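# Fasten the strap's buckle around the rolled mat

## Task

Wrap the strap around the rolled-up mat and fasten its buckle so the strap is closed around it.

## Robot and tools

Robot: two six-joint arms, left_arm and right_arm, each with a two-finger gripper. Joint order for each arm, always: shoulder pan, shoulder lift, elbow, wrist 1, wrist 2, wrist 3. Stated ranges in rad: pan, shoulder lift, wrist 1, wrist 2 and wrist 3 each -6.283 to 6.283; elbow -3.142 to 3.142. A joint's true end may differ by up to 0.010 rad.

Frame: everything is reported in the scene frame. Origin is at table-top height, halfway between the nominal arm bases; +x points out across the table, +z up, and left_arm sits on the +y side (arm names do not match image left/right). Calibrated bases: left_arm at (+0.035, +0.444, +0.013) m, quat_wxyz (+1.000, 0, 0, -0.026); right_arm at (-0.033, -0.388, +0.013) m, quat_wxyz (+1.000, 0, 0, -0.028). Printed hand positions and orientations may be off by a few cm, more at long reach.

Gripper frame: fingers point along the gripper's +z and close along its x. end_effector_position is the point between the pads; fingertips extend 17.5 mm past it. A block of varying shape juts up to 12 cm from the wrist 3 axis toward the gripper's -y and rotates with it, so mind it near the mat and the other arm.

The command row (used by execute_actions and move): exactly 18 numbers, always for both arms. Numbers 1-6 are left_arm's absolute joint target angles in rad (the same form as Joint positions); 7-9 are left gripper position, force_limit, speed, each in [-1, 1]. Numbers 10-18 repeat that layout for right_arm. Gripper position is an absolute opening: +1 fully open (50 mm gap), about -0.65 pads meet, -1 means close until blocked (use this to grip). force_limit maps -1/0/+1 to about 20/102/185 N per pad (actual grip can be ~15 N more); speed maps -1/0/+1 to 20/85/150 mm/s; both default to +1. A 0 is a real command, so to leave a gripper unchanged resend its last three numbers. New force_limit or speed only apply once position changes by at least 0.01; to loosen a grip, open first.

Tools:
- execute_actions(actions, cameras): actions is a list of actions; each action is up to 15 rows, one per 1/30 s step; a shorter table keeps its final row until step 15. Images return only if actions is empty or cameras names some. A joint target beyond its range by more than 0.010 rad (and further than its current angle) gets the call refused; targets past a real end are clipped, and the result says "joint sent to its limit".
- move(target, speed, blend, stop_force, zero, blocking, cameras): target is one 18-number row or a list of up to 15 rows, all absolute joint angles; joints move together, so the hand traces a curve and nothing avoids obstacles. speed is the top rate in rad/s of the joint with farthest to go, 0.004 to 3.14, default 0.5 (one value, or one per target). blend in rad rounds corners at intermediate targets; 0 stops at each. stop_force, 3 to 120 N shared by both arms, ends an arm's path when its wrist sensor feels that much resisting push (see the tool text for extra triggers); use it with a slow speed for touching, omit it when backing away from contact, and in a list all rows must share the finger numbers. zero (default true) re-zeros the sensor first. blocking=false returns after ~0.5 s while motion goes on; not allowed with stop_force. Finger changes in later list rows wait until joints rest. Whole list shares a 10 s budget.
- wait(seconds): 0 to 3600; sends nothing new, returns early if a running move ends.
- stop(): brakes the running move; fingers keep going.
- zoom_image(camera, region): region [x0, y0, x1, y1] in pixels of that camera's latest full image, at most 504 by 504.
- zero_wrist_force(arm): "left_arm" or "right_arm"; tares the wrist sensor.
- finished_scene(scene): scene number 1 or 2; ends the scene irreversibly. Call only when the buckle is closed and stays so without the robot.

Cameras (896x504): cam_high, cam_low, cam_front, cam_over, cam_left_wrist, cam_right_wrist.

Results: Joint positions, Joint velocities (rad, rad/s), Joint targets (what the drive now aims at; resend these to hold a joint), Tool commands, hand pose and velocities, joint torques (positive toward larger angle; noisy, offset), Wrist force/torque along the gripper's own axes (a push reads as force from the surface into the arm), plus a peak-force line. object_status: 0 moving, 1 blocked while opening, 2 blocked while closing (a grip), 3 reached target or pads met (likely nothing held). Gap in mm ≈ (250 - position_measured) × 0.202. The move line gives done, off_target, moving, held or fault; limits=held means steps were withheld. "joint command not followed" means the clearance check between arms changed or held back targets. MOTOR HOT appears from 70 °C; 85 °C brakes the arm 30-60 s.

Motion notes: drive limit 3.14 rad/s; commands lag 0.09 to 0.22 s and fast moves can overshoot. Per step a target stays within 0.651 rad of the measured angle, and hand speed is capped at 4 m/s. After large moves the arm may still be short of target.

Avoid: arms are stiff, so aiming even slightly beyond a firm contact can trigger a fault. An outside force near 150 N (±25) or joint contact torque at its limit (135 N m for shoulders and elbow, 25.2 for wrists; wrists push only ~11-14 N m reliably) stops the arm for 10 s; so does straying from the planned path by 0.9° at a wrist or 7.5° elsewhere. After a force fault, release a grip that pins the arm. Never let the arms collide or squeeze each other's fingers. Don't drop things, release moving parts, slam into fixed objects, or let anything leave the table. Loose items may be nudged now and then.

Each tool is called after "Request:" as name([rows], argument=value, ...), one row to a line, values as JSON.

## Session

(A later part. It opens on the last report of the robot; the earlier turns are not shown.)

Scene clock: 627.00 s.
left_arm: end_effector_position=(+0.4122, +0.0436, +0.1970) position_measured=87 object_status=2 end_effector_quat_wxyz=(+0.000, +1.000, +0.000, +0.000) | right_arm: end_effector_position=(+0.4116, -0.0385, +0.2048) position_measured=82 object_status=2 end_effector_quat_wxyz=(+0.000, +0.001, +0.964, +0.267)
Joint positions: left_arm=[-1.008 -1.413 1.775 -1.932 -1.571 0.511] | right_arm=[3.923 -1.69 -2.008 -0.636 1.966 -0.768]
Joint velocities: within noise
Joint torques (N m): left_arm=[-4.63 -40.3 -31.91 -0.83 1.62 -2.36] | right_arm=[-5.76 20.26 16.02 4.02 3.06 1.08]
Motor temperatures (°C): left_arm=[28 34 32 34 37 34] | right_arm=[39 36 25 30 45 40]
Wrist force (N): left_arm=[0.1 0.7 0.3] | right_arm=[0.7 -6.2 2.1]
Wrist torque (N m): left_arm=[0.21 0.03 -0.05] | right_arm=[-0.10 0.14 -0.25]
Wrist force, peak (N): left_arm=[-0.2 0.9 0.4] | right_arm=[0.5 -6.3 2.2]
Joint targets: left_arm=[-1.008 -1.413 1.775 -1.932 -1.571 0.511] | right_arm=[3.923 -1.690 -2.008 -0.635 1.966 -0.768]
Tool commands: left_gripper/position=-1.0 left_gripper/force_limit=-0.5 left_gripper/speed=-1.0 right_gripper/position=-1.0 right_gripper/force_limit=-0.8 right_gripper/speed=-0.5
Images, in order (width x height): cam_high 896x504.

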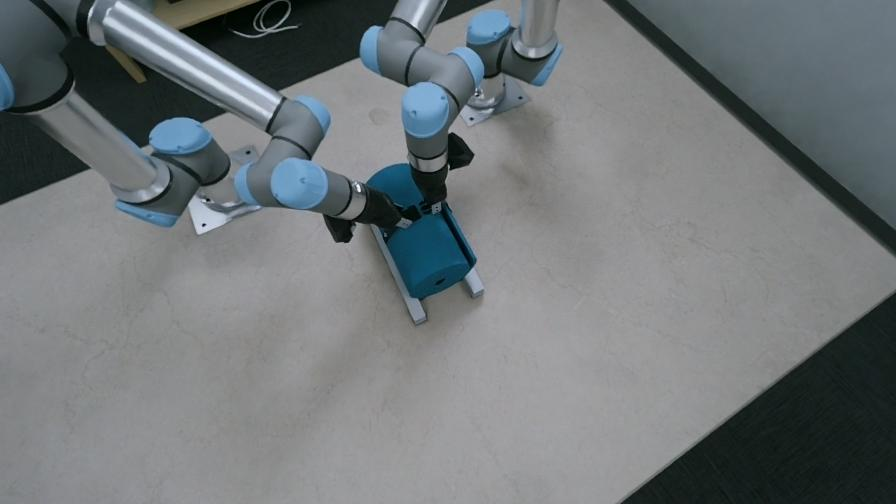

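Request:
move(target=[-1.023,-1.341,1.637,-1.759,-1.513,0.493,-1,-0.5,-1,3.923,-1.690,-2.008,-0.6355,1.966,-0.768,-1,-0.8,-0.5], speed=0.15, cameras=["cam_front","cam_high","cam_over"])

Request:
zoom_image(camera="cam_front", region=[340, 150, 480, 220])

Request:
zoom_image(camera="cam_high", region=[380, 180, 460, 240])

Request:
zoom_image(camera="cam_over", region=[330, 110, 430, 190])

Scene clock: 648.07 s.
left_arm: end_effector_position=(+0.4241, +0.0363, +0.2067) position_measured=87 object_status=2 end_effector_quat_wxyz=(-0.061, +0.998, +0.000, +0.000) | right_arm: end_effector_position=(+0.4116, -0.0385, +0.2048) position_measured=82 object_status=2 end_effector_quat_wxyz=(+0.000, +0.001, +0.964, +0.267)
Joint positions: left_arm=[-1.023 -1.341 1.637 -1.759 -1.513 0.493] | right_arm=[3.923 -1.69 -2.008 -0.636 1.966 -0.768]
Joint torques (N m): left_arm=[3.93 -47.84 -19.61 -5.61 -1.27 0.04] | right_arm=[-5.91 21.06 17.21 4.17 1.75 1.09]
Wrist force (N): left_arm=[-0.6 0.7 3.2] | right_arm=[0.4 -6.8 2.2]
Wrist torque (N m): left_arm=[0.19 0.05 0.08] | right_arm=[-0.12 0.19 -0.25]
Wrist force, peak (N): left_arm=[-0.8 0.5 3.9] | right_arm=[0.7 -7.0 2.5]
Joint targets: left_arm=[-1.023 -1.341 1.637 -1.759 -1.513 0.493] | right_arm=[3.923 -1.690 -2.008 -0.635 1.966 -0.768]
move: done
Images, in order (width x height): cam_high 896x504, cam_front 896x504, cam_over 896x504.

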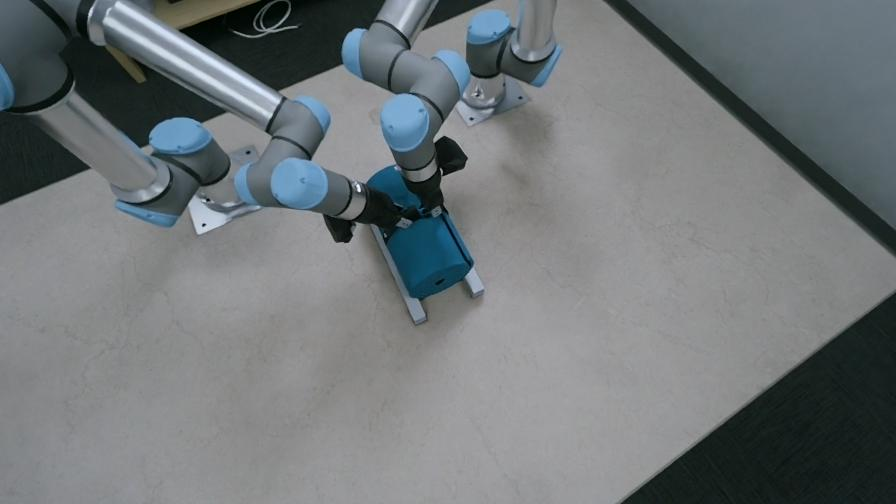

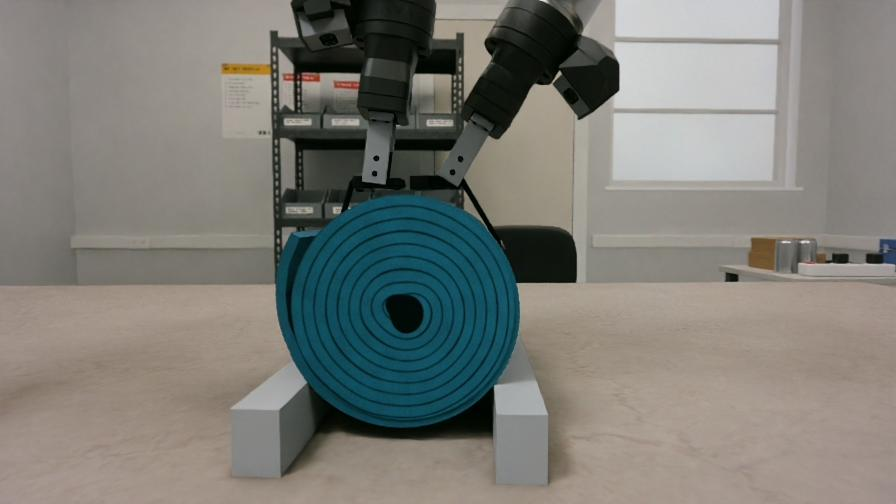

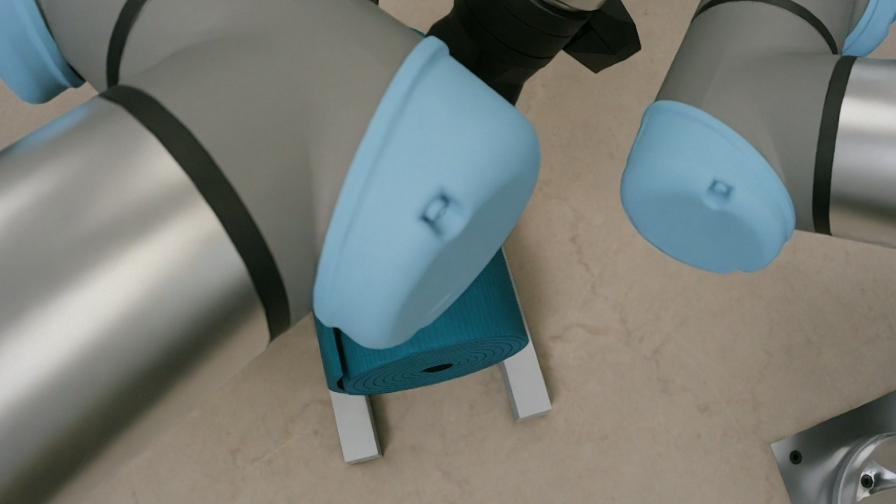

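Scaled by 3.600.

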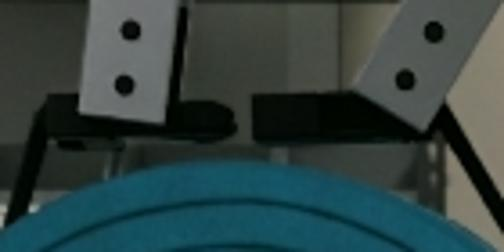

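Scaled by 6.300.

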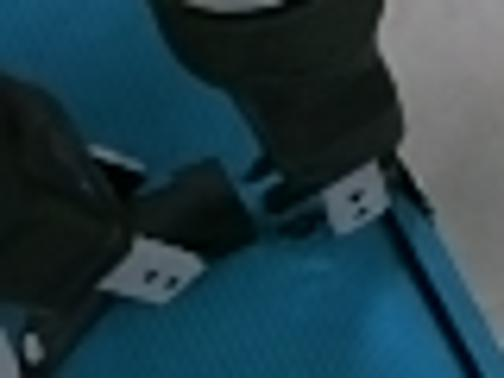

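Scaled by 5.040.

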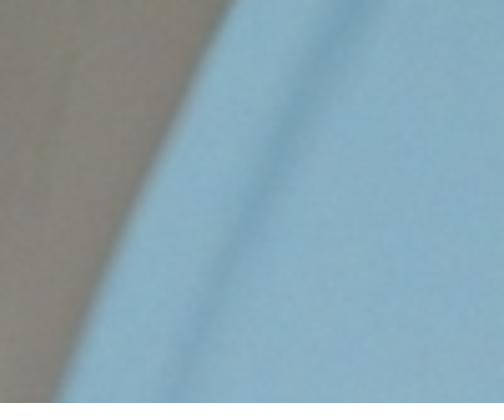

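Request:
move(target=[-1.032,-1.311,1.596,-1.747,-1.514,0.483,-1,-0.5,-1,3.923,-1.690,-2.008,-0.6355,1.966,-0.768,-1,-0.8,-0.5], speed=0.04, stop_force=8, cameras=["cam_front","cam_high"])

Request:
zoom_image(camera="cam_front", region=[340, 150, 480, 220])

Request:
zoom_image(camera="cam_high", region=[380, 180, 460, 240])

Scene clock: 663.00 s.
left_arm: end_effector_position=(+0.4254, +0.0284, +0.2073) position_measured=87 object_status=2 end_effector_quat_wxyz=(-0.061, +0.998, +0.000, +0.000) | right_arm: end_effector_position=(+0.4116, -0.0385, +0.2047) position_measured=82 object_status=2 end_effector_quat_wxyz=(+0.000, +0.001, +0.964, +0.267)
Joint positions: left_arm=[-1.028 -1.326 1.616 -1.753 -1.514 0.488] | right_arm=[3.923 -1.69 -2.008 -0.636 1.966 -0.768]
Joint torques (N m): left_arm=[8.64 -48.88 -20.85 -1.73 1.67 2.43] | right_arm=[7.44 22.71 27.49 6.77 4.39 1.05]
Wrist force (N): left_arm=[-1.0 0.2 4.1] | right_arm=[0.6 -7.1 2.5]
Wrist torque (N m): left_arm=[0.15 0.05 0.06] | right_arm=[-0.13 0.17 -0.25]
Wrist force, peak (N): left_arm=[-2.4 -11.5 3.8] | right_arm=[-0.9 -18.5 -2.5]
Joint targets: left_arm=[-1.028 -1.326 1.616 -1.753 -1.514 0.488] | right_arm=[3.923 -1.690 -2.008 -0.635 1.966 -0.768]
move: contact (left_arm); left_arm: the elbow is farthest, 0.020 rad from its target
Images, in order (width x height): cam_high 896x504, cam_front 896x504.

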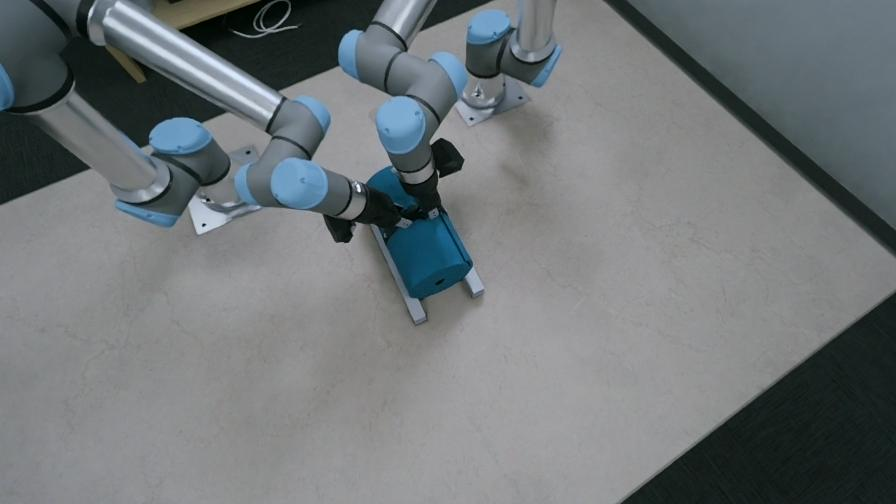

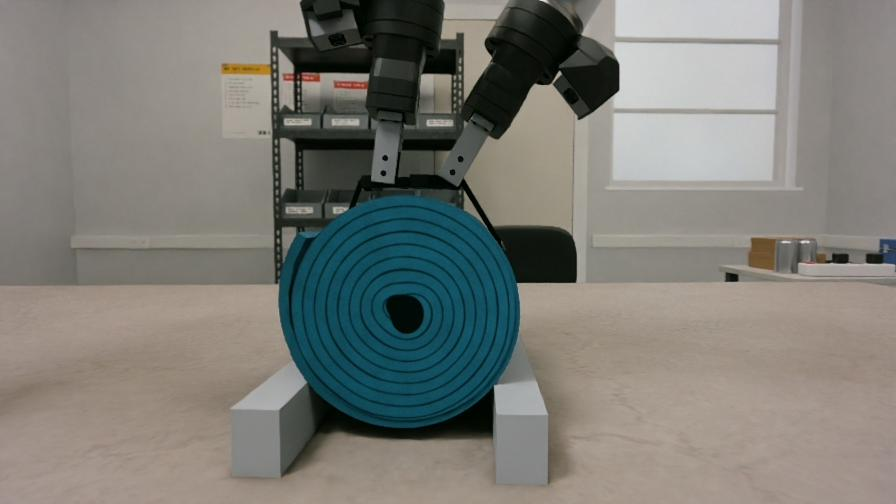

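Scaled by 3.600.

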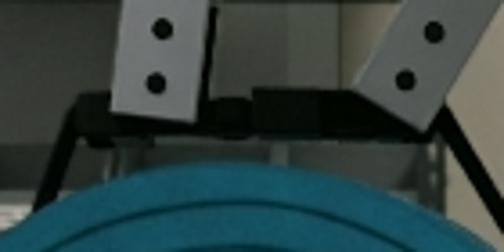

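Scaled by 6.300.

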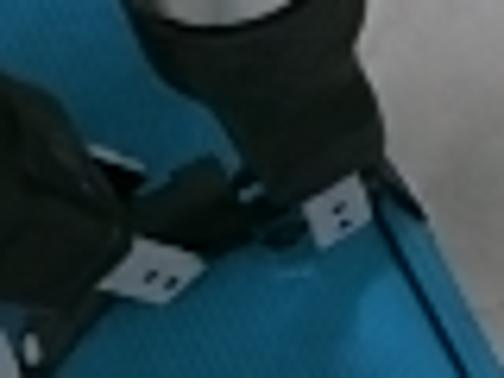

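Request:
move(target=[-1.032,-1.330,1.627,-1.756,-1.5135,0.486,-1,-0.5,-1,3.923,-1.690,-2.008,-0.6355,1.966,-0.768,-1,-0.8,-0.5], speed=0.1, cameras=["cam_front","cam_high"])

Request:
zoom_image(camera="cam_high", region=[380, 180, 460, 240])

Scene clock: 670.70 s.
left_arm: end_effector_position=(+0.4219, +0.0298, +0.2051) position_measured=87 object_status=2 end_effector_quat_wxyz=(-0.063, +0.998, -0.001, -0.001) | right_arm: end_effector_position=(+0.4116, -0.0385, +0.2048) position_measured=82 object_status=2 end_effector_quat_wxyz=(+0.000, +0.001, +0.964, +0.267)
Joint positions: left_arm=[-1.032 -1.33 1.627 -1.756 -1.513 0.486] | right_arm=[3.923 -1.69 -2.008 -0.636 1.966 -0.768]
Joint torques (N m): left_arm=[8.48 -31.56 -32.36 -1.17 1.06 -0.72] | right_arm=[7.28 23.78 35.58 6.81 4.35 1.04]
Wrist force (N): left_arm=[-0.7 0.6 3.2] | right_arm=[0.6 -6.9 2.5]
Wrist torque (N m): left_arm=[0.21 0.09 0.09] | right_arm=[-0.12 0.17 -0.25]
Wrist force, peak (N): left_arm=[-0.9 0.4 4.3] | right_arm=[0.7 -7.2 2.5]
Joint targets: left_arm=[-1.032 -1.330 1.627 -1.756 -1.513 0.486] | right_arm=[3.923 -1.690 -2.008 -0.635 1.966 -0.768]
move: done
Images, in order (width x height): cam_high 896x504, cam_front 896x504.

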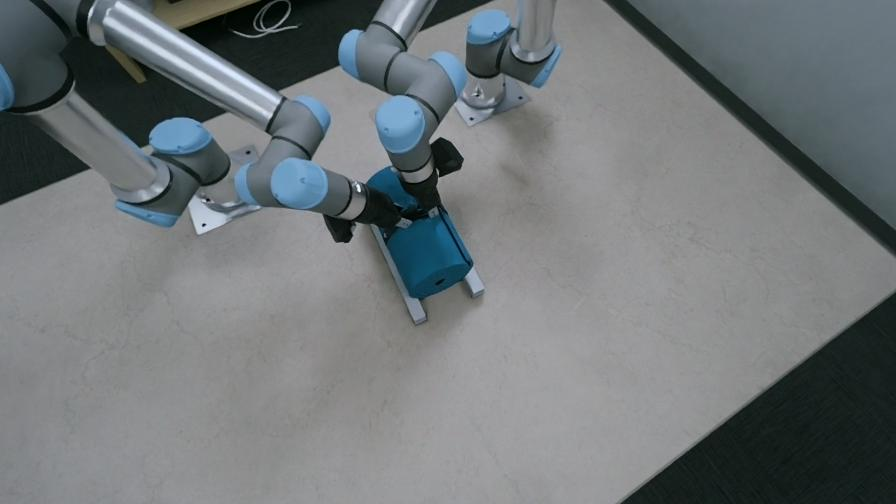

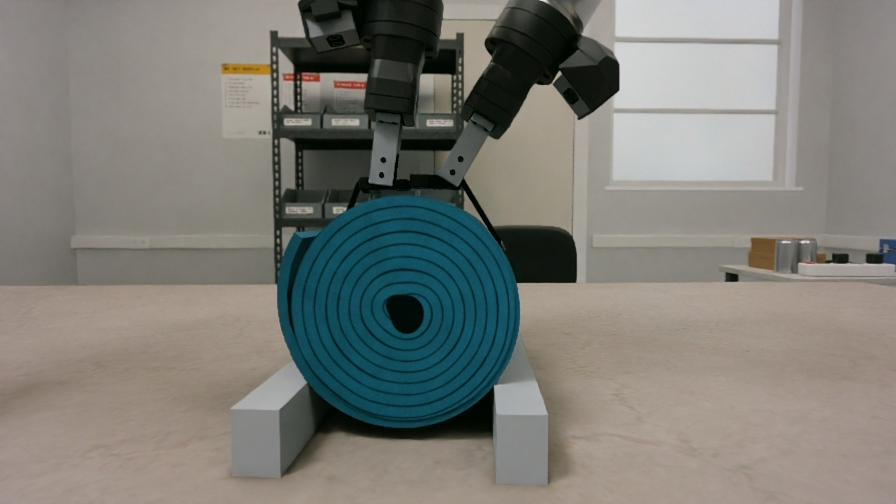

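Scaled by 6.300.

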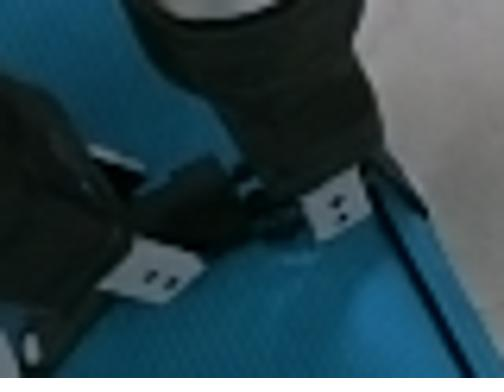

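Request:
move(target=[-1.053,-1.2875,1.566,-1.740,-1.516,0.463,-1,-0.5,-1,3.923,-1.690,-2.008,-0.6355,1.966,-0.768,-1,-0.8,-0.5], speed=0.04, stop_force=10, cameras=["cam_front","cam_high"])

Request:
zoom_image(camera="cam_front", region=[340, 150, 480, 220])

Request:
zoom_image(camera="cam_high", region=[380, 180, 460, 240])

Scene clock: 678.67 s.
left_arm: end_effector_position=(+0.4220, +0.0284, +0.2051) position_measured=87 object_status=2 end_effector_quat_wxyz=(-0.063, +0.998, -0.001, -0.001) | right_arm: end_effector_position=(+0.4116, -0.0385, +0.2048) position_measured=82 object_status=2 end_effector_quat_wxyz=(+0.000, +0.001, +0.964, +0.267)
Joint positions: left_arm=[-1.033 -1.327 1.623 -1.755 -1.514 0.485] | right_arm=[3.923 -1.69 -2.008 -0.635 1.966 -0.768]
Joint torques (N m): left_arm=[5.02 -49.36 -28.73 -7.1 -2.56 2.44] | right_arm=[7.17 24.69 34.81 6.79 4.14 1.03]
Wrist force (N): left_arm=[0.5 -6.4 4.1] | right_arm=[1.8 -13.5 -1.0]
Wrist torque (N m): left_arm=[0.22 0.10 0.02] | right_arm=[-0.18 0.18 -0.25]
Wrist force, peak (N): left_arm=[1.9 -14.5 5.3] | right_arm=[3.0 -20.3 -5.0]
Joint targets: left_arm=[-1.033 -1.327 1.623 -1.755 -1.514 0.485] | right_arm=[3.923 -1.690 -2.008 -0.635 1.966 -0.768]
move: contact (left_arm); left_arm: the elbow is farthest, 0.057 rad from its target
Images, in order (width x height): cam_high 896x504, cam_front 896x504.

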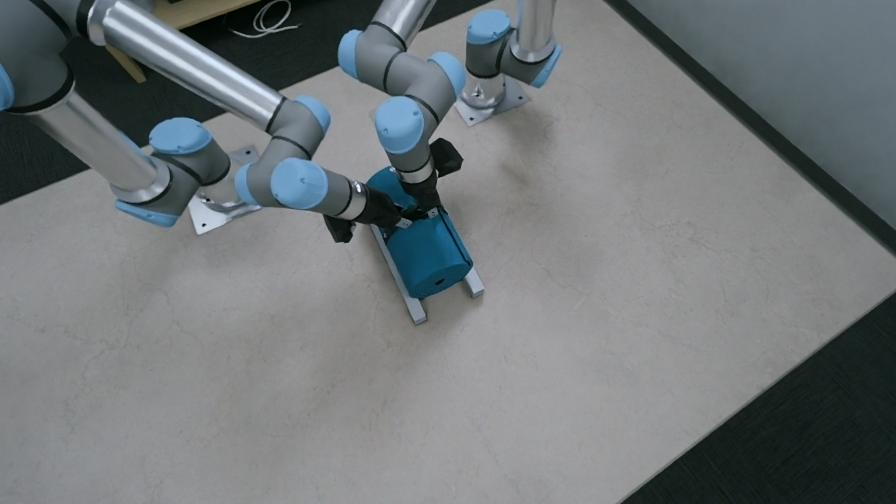

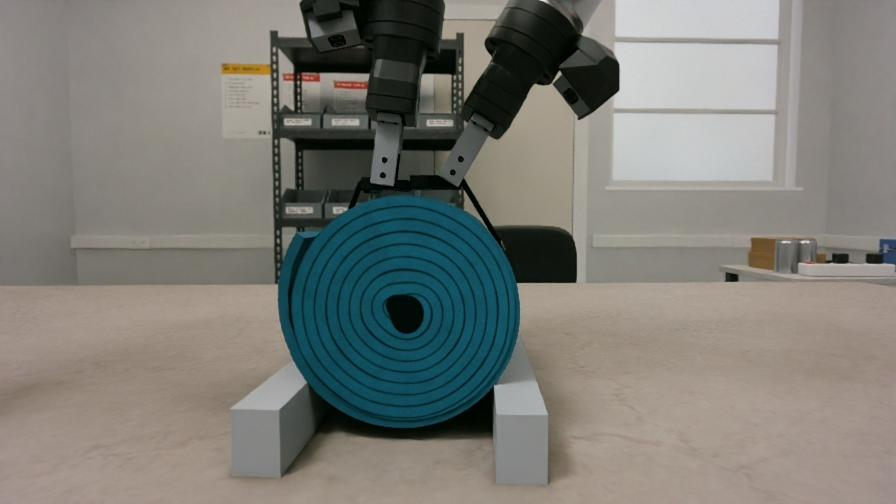

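Scaled by 3.600.

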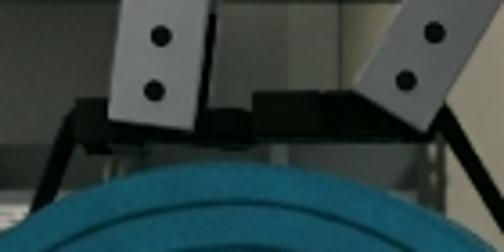

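Scaled by 6.300.

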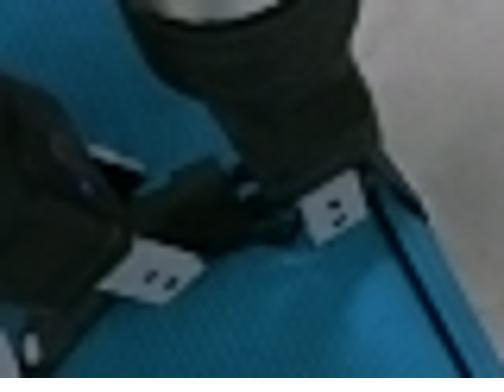

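Request:
move(target=[-1.0295,-1.3392,1.6281,-1.7517,-1.5135,0.4863,-1,-0.5,-1,3.923,-1.690,-2.008,-0.6355,1.966,-0.768,-1,-0.8,-0.5], speed=0.1)

Request:
move(target=[-1.053,-1.2887,1.5627,-1.7354,-1.516,0.463,-1,-0.5,-1,3.923,-1.690,-2.008,-0.6355,1.966,-0.768,-1,-0.8,-0.5], speed=0.04, stop_force=10, cameras=["cam_front","cam_high"])

Request:
zoom_image(camera="cam_front", region=[340, 150, 480, 220])

Request:
zoom_image(camera="cam_high", region=[390, 190, 440, 230])

Scene clock: 689.27 s.
left_arm: end_effector_position=(+0.4221, +0.0326, +0.2092) position_measured=87 object_status=2 end_effector_quat_wxyz=(-0.061, +0.998, +0.000, +0.000) | right_arm: end_effector_position=(+0.4116, -0.0385, +0.2048) position_measured=82 object_status=2 end_effector_quat_wxyz=(+0.000, +0.001, +0.964, +0.267)
Joint positions: left_arm=[-1.029 -1.339 1.628 -1.752 -1.514 0.486] | right_arm=[3.923 -1.69 -2.008 -0.635 1.966 -0.768]
Joint torques (N m): left_arm=[-6.96 -31.39 -33.2 -4.03 2 0.5] | right_arm=[6.78 26.23 35.25 6.67 4.04 0.91]
Wrist force (N): left_arm=[-0.7 0.7 4.1] | right_arm=[0.7 -6.6 2.2]
Wrist torque (N m): left_arm=[0.19 0.09 -0.05] | right_arm=[-0.12 0.15 -0.25]
Wrist force, peak (N): left_arm=[0.5 -6.6 4.2] | right_arm=[1.8 -13.8 -0.9]
Joint targets: left_arm=[-1.030 -1.339 1.628 -1.752 -1.513 0.486] | right_arm=[3.923 -1.690 -2.008 -0.635 1.966 -0.768]
move: done

Scene clock: 690.80 s.
left_arm: end_effector_position=(+0.4221, +0.0235, +0.2093) position_measured=87 object_status=2 end_effector_quat_wxyz=(-0.061, +0.998, +0.000, +0.000) | right_arm: end_effector_position=(+0.4116, -0.0385, +0.2048) position_measured=82 object_status=2 end_effector_quat_wxyz=(+0.000, +0.001, +0.964, +0.267)
Joint positions: left_arm=[-1.037 -1.323 1.608 -1.747 -1.514 0.479] | right_arm=[3.923 -1.69 -2.008 -0.635 1.966 -0.768]
Joint torques (N m): left_arm=[10.25 -49.22 -19.85 -4 1.72 2.28] | right_arm=[3.62 27.15 33.12 6.38 3.84 0.91]
Wrist force (N): left_arm=[-0.5 3.0 3.6] | right_arm=[0.3 -4.0 4.3]
Wrist torque (N m): left_arm=[0.23 0.12 0.03] | right_arm=[0.06 0.33 -0.21]
Wrist force, peak (N): left_arm=[-0.2 -10.3 4.6] | right_arm=[1.1 -17.5 -2.3]
Joint targets: left_arm=[-1.037 -1.323 1.608 -1.746 -1.514 0.479] | right_arm=[3.923 -1.690 -2.008 -0.635 1.966 -0.768]
move: contact (left_arm); left_arm: the elbow is farthest, 0.045 rad from its target
Images, in order (width x height): cam_high 896x504, cam_front 896x504.

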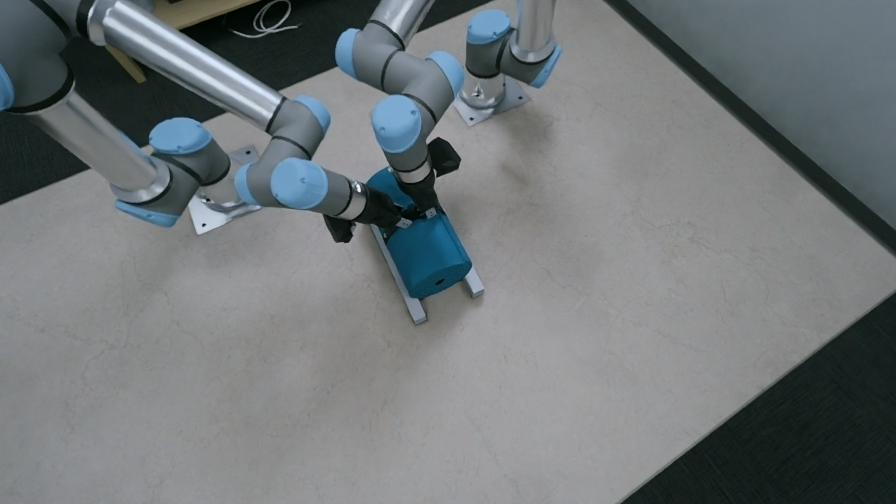

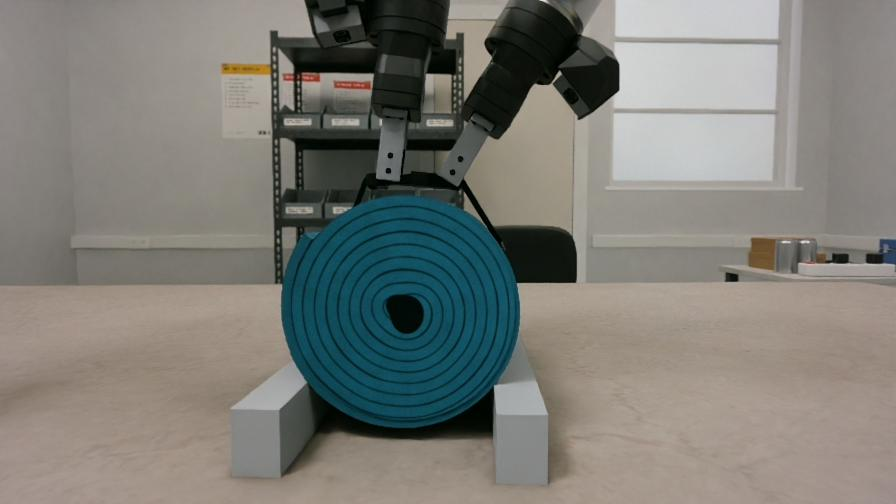

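Scaled by 3.600.

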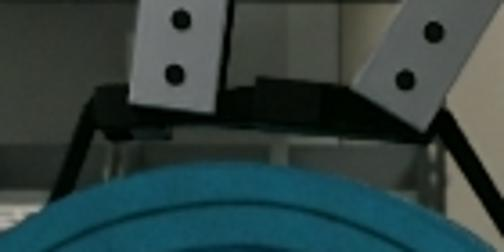

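Scaled by 10.080.

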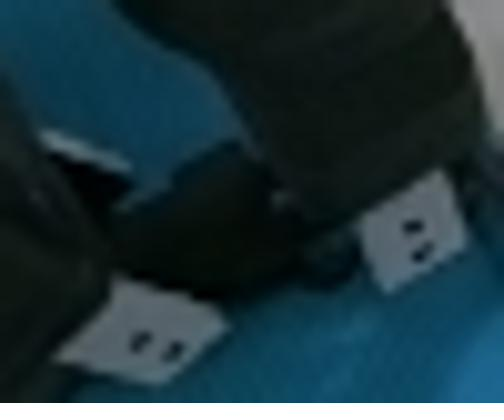

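Request:
move(target=[-1.053,-1.288,1.5645,-1.738,-1.516,0.463,-1,-0.5,-1,3.923,-1.690,-2.008,-0.6355,1.966,-0.768,-1,-0.8,-0.5], speed=0.04, stop_force=25, cameras=["cam_front","cam_high"])

Request:
zoom_image(camera="cam_front", region=[340, 150, 480, 220])

Request:
zoom_image(camera="cam_high", region=[390, 190, 440, 230])

Scene clock: 699.57 s.
left_arm: end_effector_position=(+0.4220, +0.0138, +0.2088) position_measured=87 object_status=2 end_effector_quat_wxyz=(-0.061, +0.998, +0.000, +0.000) | right_arm: end_effector_position=(+0.4116, -0.0385, +0.2048) position_measured=84 object_status=2 end_effector_quat_wxyz=(+0.000, +0.001, +0.964, +0.267)
Joint positions: left_arm=[-1.045 -1.306 1.587 -1.742 -1.515 0.471] | right_arm=[3.923 -1.69 -2.008 -0.635 1.966 -0.768]
Joint torques (N m): left_arm=[0.16 -50.6 -26.63 -9.31 -3.84 2.38] | right_arm=[15.69 28.52 27.28 9.36 3.64 0.75]
Wrist force (N): left_arm=[1.3 -22.0 7.4] | right_arm=[1.8 -24.2 -8.3]
Wrist torque (N m): left_arm=[0.23 0.12 0.03] | right_arm=[-0.03 0.24 -0.13]
Wrist force, peak (N): left_arm=[2.8 -34.1 9.6] | right_arm=[3.3 -31.9 -14.3]
Joint targets: left_arm=[-1.045 -1.306 1.587 -1.742 -1.515 0.471] | right_arm=[3.923 -1.690 -2.008 -0.635 1.966 -0.768]
move: contact (left_arm); left_arm: the elbow is farthest, 0.022 rad from its target
Images, in order (width x height): cam_high 896x504, cam_front 896x504.

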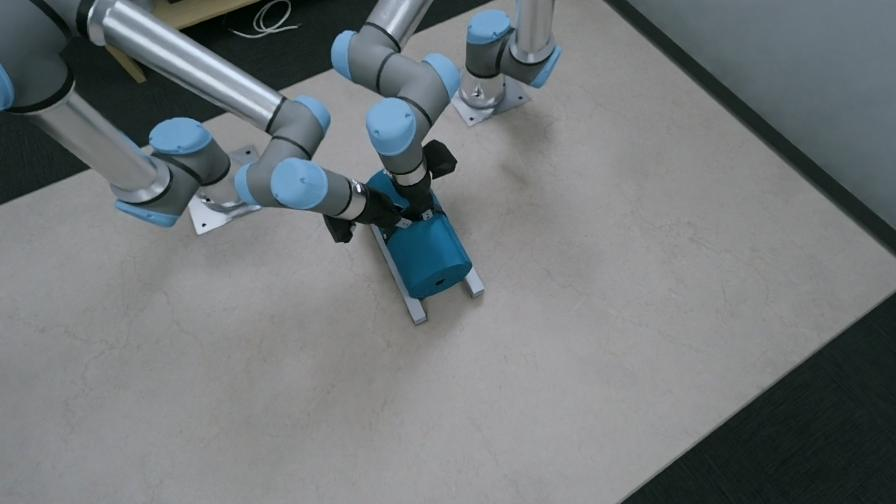

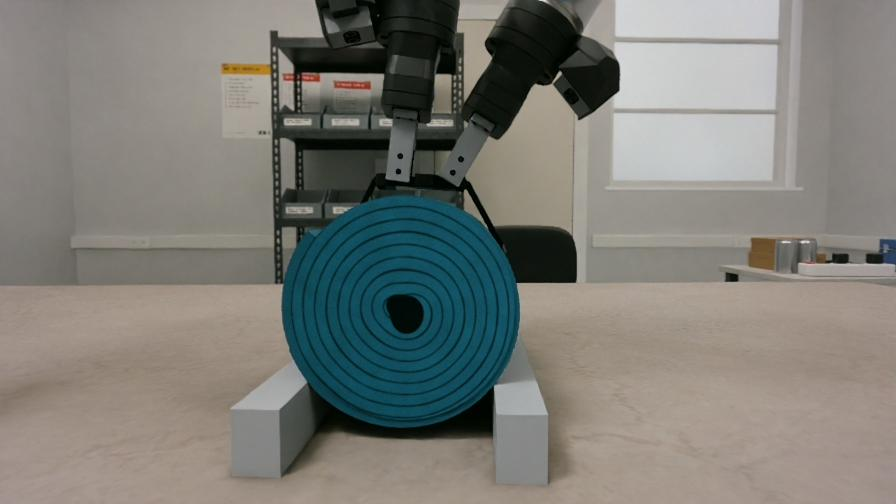

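Scaled by 3.600.

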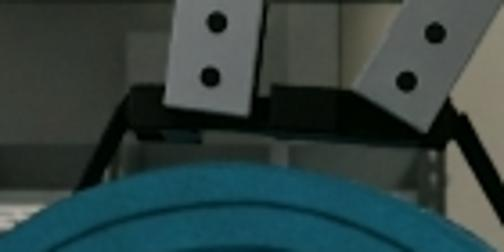

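Scaled by 10.080.

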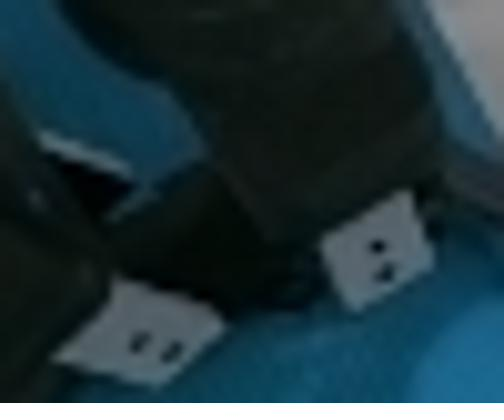

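Request:
move([
  [-1.045,-1.306,1.587,-1.742,-1.515,0.471,-1,-0.5,-1,3.923,-1.690,-2.008,-0.6355,1.966,-0.768,0.5,0.2,-0.5],
  [-1.045,-1.306,1.587,-1.742,-1.515,0.471,-1,-0.5,-1,3.923,-1.690,-2.008,-0.6355,1.966,-0.768,-1,0.2,-0.9],
  [-1.045,-1.306,1.587,-1.742,-1.515,0.471,0.5,0,-0.9,3.923,-1.690,-2.008,-0.6355,1.966,-0.768,-1,0.2,-0.9],
  [-1.034,-1.329,1.615,-1.749,-1.514,0.481,0.5,0,-0.9,3.923,-1.690,-2.008,-0.6355,1.966,-0.768,-1,0.2,-0.9],
  [-1.034,-1.329,1.615,-1.749,-1.514,0.481,-1,0,-0.95,3.923,-1.690,-2.008,-0.6355,1.966,-0.768,-1,0.2,-0.9],
], speed=0.06, cameras=["cam_front","cam_high","cam_left_wrist"])

Request:
zoom_image(camera="cam_front", region=[340, 150, 480, 220])

Scene clock: 717.57 s.
left_arm: end_effector_position=(+0.4223, +0.0266, +0.2093) position_measured=252 object_status=0 end_effector_quat_wxyz=(-0.061, +0.998, +0.000, +0.000) | right_arm: end_effector_position=(+0.4116, -0.0385, +0.2048) position_measured=252 object_status=3 end_effector_quat_wxyz=(+0.000, +0.001, +0.964, +0.267)
Joint positions: left_arm=[-1.034 -1.329 1.615 -1.749 -1.514 0.481] | right_arm=[3.923 -1.69 -2.008 -0.636 1.966 -0.768]
Joint torques (N m): left_arm=[-8.32 -29.14 -30.95 -0.34 -1.15 -2.58] | right_arm=[5.12 31.37 14.14 2.34 2.96 0.75]
Wrist force (N): left_arm=[-1.1 1.6 -0.9] | right_arm=[-0.3 -0.5 -1.2]
Wrist torque (N m): left_arm=[0.32 0.15 -0.05] | right_arm=[-0.12 0.14 -0.27]
Wrist force, peak (N): left_arm=[1.1 -22.1 7.7] | right_arm=[1.8 -24.2 -8.2]
Joint targets: left_arm=[-1.034 -1.329 1.615 -1.749 -1.514 0.481] | right_arm=[3.923 -1.690 -2.008 -0.635 1.966 -0.768]
move: done
Images, in order (width x height): cam_high 896x504, cam_front 896x504, cam_left_wrist 896x504.

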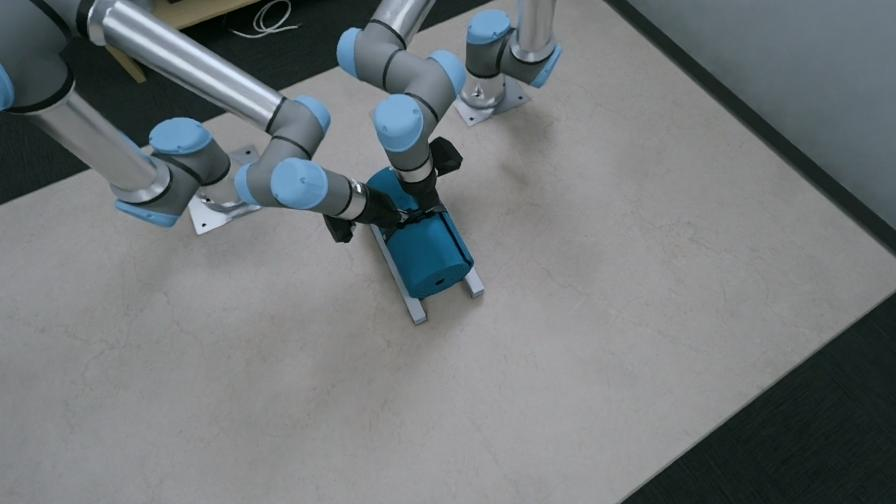

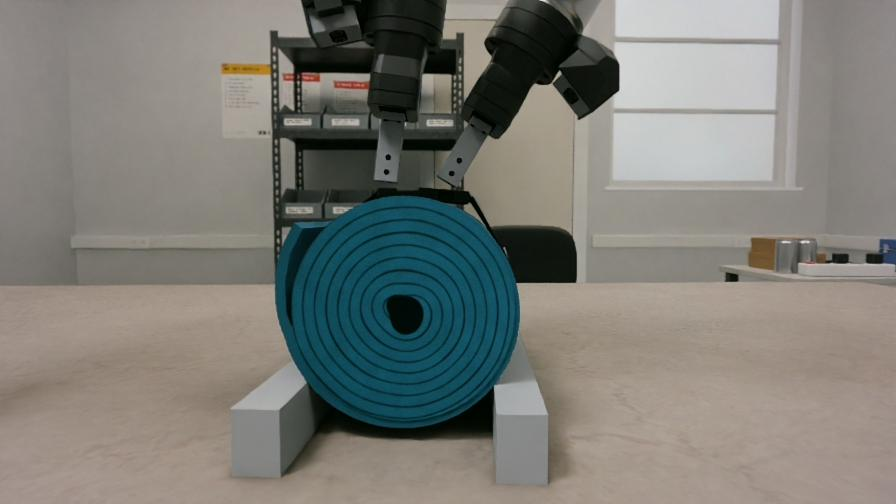

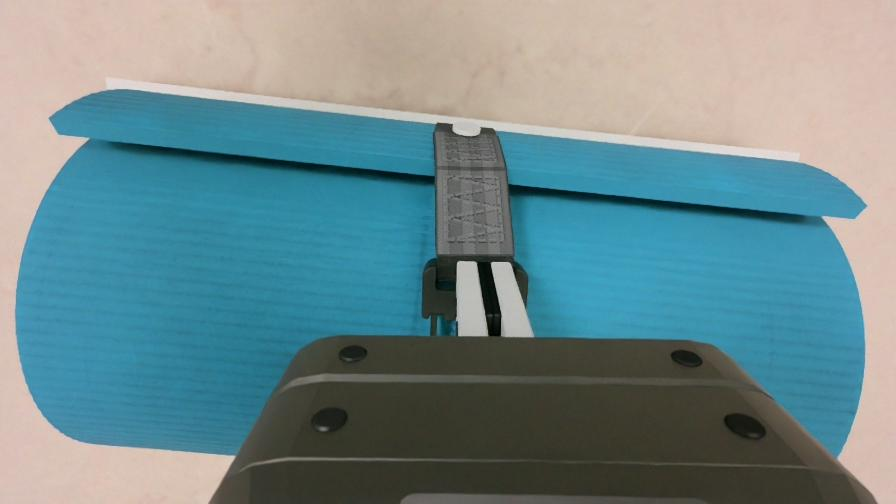

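Scaled by 3.600.

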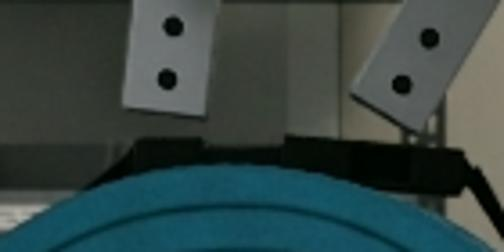

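Request:
move(target=[-1.034,-1.329,1.615,-1.749,-1.514,0.481,1,0,-0.9,3.923,-1.690,-2.008,-0.6355,1.966,-0.768,1,0.2,-0.9])

Request:
move(target=[-1.0386,-1.3217,1.6357,-1.7762,-1.5144,0.477,1,0,-0.9,3.908,-1.696,-2.035,-0.608,1.972,-0.784,1,0.2,-0.9], speed=0.06, stop_force=8, cameras=["cam_front","cam_left_wrist","cam_right_wrist"])

Request:
zoom_image(camera="cam_front", region=[340, 150, 480, 220])

Scene clock: 732.70 s.
left_arm: end_effector_position=(+0.4223, +0.0266, +0.2093) position_measured=3 object_status=3 end_effector_quat_wxyz=(-0.061, +0.998, +0.000, +0.000) | right_arm: end_effector_position=(+0.4116, -0.0385, +0.2048) position_measured=3 object_status=3 end_effector_quat_wxyz=(+0.000, +0.001, +0.964, +0.267)
Joint positions: left_arm=[-1.034 -1.329 1.615 -1.749 -1.514 0.481] | right_arm=[3.923 -1.69 -2.008 -0.636 1.966 -0.768]
Joint torques (N m): left_arm=[-7.25 -30.49 -30.06 -0.41 -1.28 -2.37] | right_arm=[5.28 33.03 14.59 2.7 3.07 0.7]
Wrist force (N): left_arm=[-1.1 1.5 -0.8] | right_arm=[-0.3 -0.7 -1.3]
Wrist torque (N m): left_arm=[0.30 0.15 -0.04] | right_arm=[-0.15 0.15 -0.26]
Wrist force, peak (N): left_arm=[-1.3 1.7 -0.9] | right_arm=[-0.3 -0.6 -1.5]
Joint targets: left_arm=[-1.034 -1.329 1.615 -1.749 -1.514 0.481] | right_arm=[3.923 -1.690 -2.008 -0.635 1.966 -0.768]
move: done

Scene clock: 734.33 s.
left_arm: end_effector_position=(+0.4200, +0.0252, +0.1980) position_measured=3 object_status=3 end_effector_quat_wxyz=(-0.061, +0.998, +0.000, +0.000) | right_arm: end_effector_position=(+0.4115, -0.0479, +0.1931) position_measured=3 object_status=3 end_effector_quat_wxyz=(+0.000, +0.000, +0.964, +0.267)
Joint positions: left_arm=[-1.039 -1.322 1.636 -1.776 -1.514 0.477] | right_arm=[3.908 -1.696 -2.035 -0.608 1.972 -0.784]
Joint torques (N m): left_arm=[7.88 -46.13 -30.68 -0.14 -0.87 2.15] | right_arm=[6.18 37.34 30.91 2.32 -1.83 1.11]
Wrist force (N): left_arm=[-1.2 1.7 -0.8] | right_arm=[-0.2 -0.7 -1.1]
Wrist torque (N m): left_arm=[0.33 0.17 0.08] | right_arm=[-0.15 0.13 -0.27]
Wrist force, peak (N): left_arm=[-1.3 1.8 -0.9] | right_arm=[-0.2 -1.2 -1.0]
Joint targets: left_arm=[-1.039 -1.322 1.636 -1.776 -1.514 0.477] | right_arm=[3.908 -1.696 -2.035 -0.608 1.972 -0.784]
move: done

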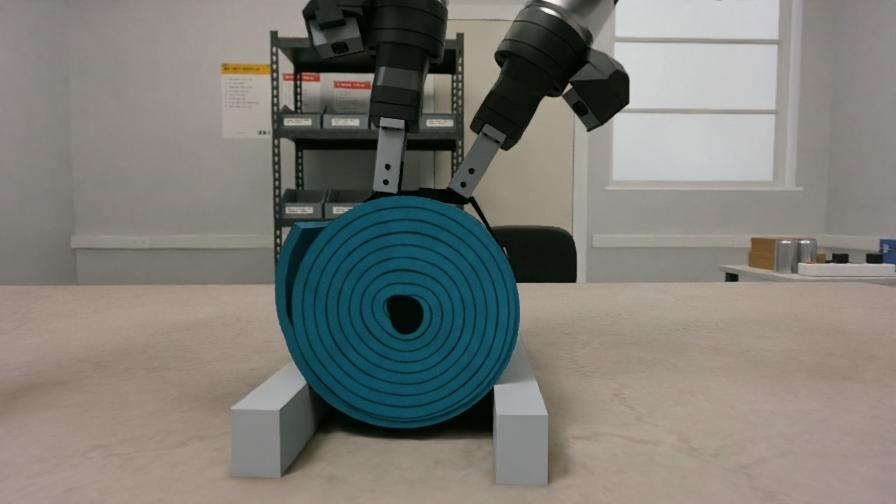

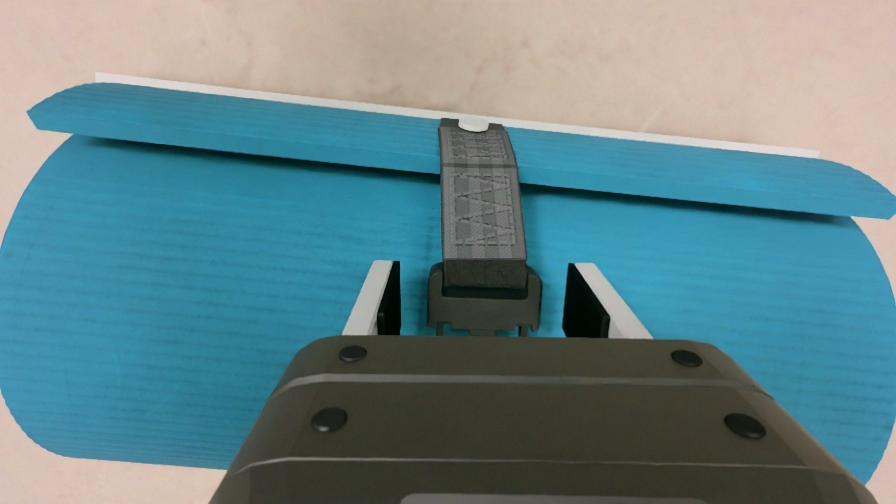

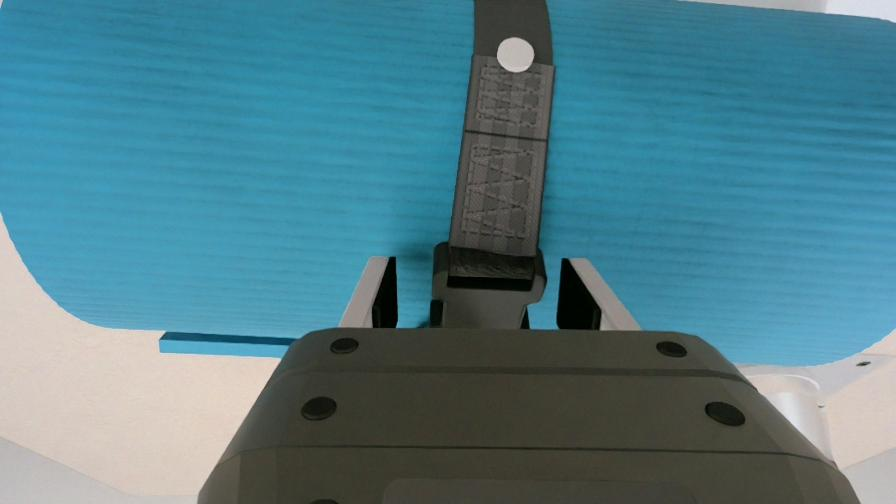

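Scaled by 3.600.

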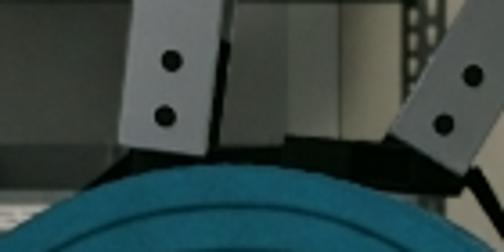

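Request:
move([
  [-1.0386,-1.3202,1.6392,-1.7807,-1.5144,0.477,1,0,-0.9,3.908,-1.696,-2.035,-0.608,1.972,-0.784,1,0.2,-0.9],
  [-1.0386,-1.3202,1.6392,-1.7807,-1.5144,0.477,-1,0,-0.95,3.908,-1.696,-2.035,-0.608,1.972,-0.784,-1,0.2,-0.95],
], speed=0.06)

Request:
wait(seconds=1, cameras=["cam_front","cam_left_wrist"])

Request:
zoom_image(camera="cam_front", region=[340, 150, 480, 220])

Scene clock: 740.87 s.
left_arm: end_effector_position=(+0.4200, +0.0253, +0.1959) position_measured=88 object_status=2 end_effector_quat_wxyz=(-0.061, +0.998, +0.000, +0.000) | right_arm: end_effector_position=(+0.4115, -0.0479, +0.1931) position_measured=91 object_status=2 end_effector_quat_wxyz=(+0.000, +0.000, +0.964, +0.267)
Joint positions: left_arm=[-1.039 -1.32 1.639 -1.781 -1.514 0.477] | right_arm=[3.908 -1.696 -2.035 -0.608 1.972 -0.784]
Joint torques (N m): left_arm=[6.56 -31.75 -30.41 -0.47 0.21 2.25] | right_arm=[5.35 37.06 29.36 3.25 -1.86 0.92]
Wrist force (N): left_arm=[2.0 1.0 -1.0] | right_arm=[2.6 -1.4 -1.8]
Wrist torque (N m): left_arm=[0.31 0.17 -0.01] | right_arm=[-0.13 0.19 -0.31]
Wrist force, peak (N): left_arm=[2.1 1.2 -0.9] | right_arm=[2.6 -1.4 -1.8]
Joint targets: left_arm=[-1.039 -1.320 1.639 -1.781 -1.514 0.477] | right_arm=[3.908 -1.696 -2.035 -0.608 1.972 -0.784]
move: done

Scene clock: 741.87 s.
left_arm: end_effector_position=(+0.4200, +0.0253, +0.1959) position_measured=88 object_status=2 end_effector_quat_wxyz=(-0.061, +0.998, +0.000, +0.000) | right_arm: end_effector_position=(+0.4115, -0.0479, +0.1931) position_measured=91 object_status=2 end_effector_quat_wxyz=(+0.000, +0.000, +0.964, +0.267)
Joint positions: left_arm=[-1.039 -1.32 1.639 -1.781 -1.514 0.477] | right_arm=[3.908 -1.696 -2.035 -0.608 1.972 -0.784]
Joint torques (N m): left_arm=[8.22 -30.79 -27.7 -1.09 -2.14 2.17] | right_arm=[3.71 36.52 27.71 4.85 -1.91 1.03]
Wrist force (N): left_arm=[2.0 1.1 -0.6] | right_arm=[2.3 -1.6 -1.4]
Wrist torque (N m): left_arm=[0.33 0.16 -0.01] | right_arm=[-0.15 0.25 -0.31]
Wrist force, peak (N): left_arm=[2.1 1.1 -1.0] | right_arm=[2.6 -1.4 -1.8]
Joint targets: left_arm=[-1.039 -1.320 1.639 -1.781 -1.514 0.477] | right_arm=[3.908 -1.696 -2.035 -0.608 1.972 -0.784]
Tool commands: left_gripper/position=-1.0 left_gripper/force_limit=+0.0 left_gripper/speed=-0.95 right_gripper/position=-1.0 right_gripper/force_limit=+0.2 right_gripper/speed=-0.95
wait: 1.00 s; at rest by 0.17 s

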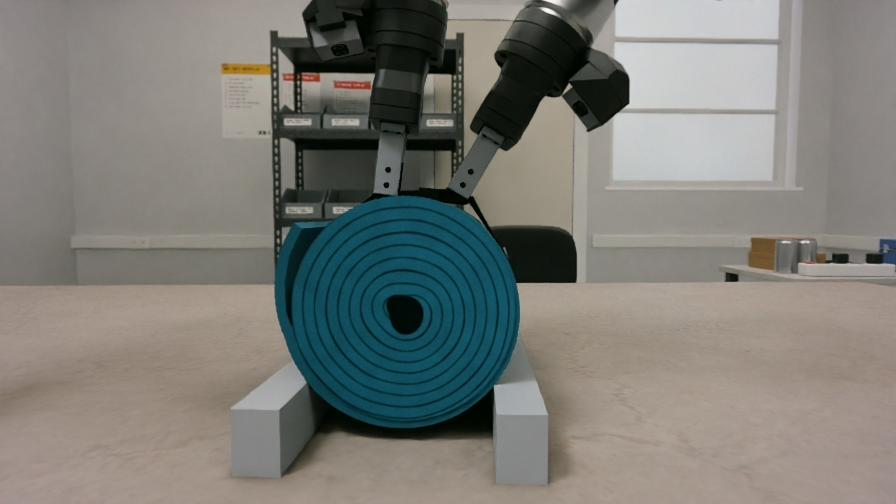

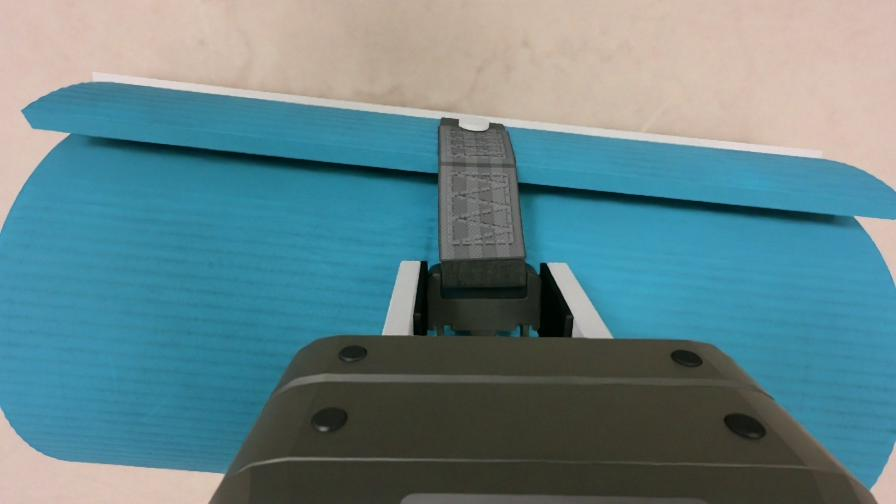

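Scaled by 3.600.

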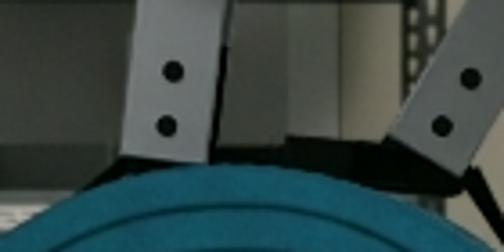

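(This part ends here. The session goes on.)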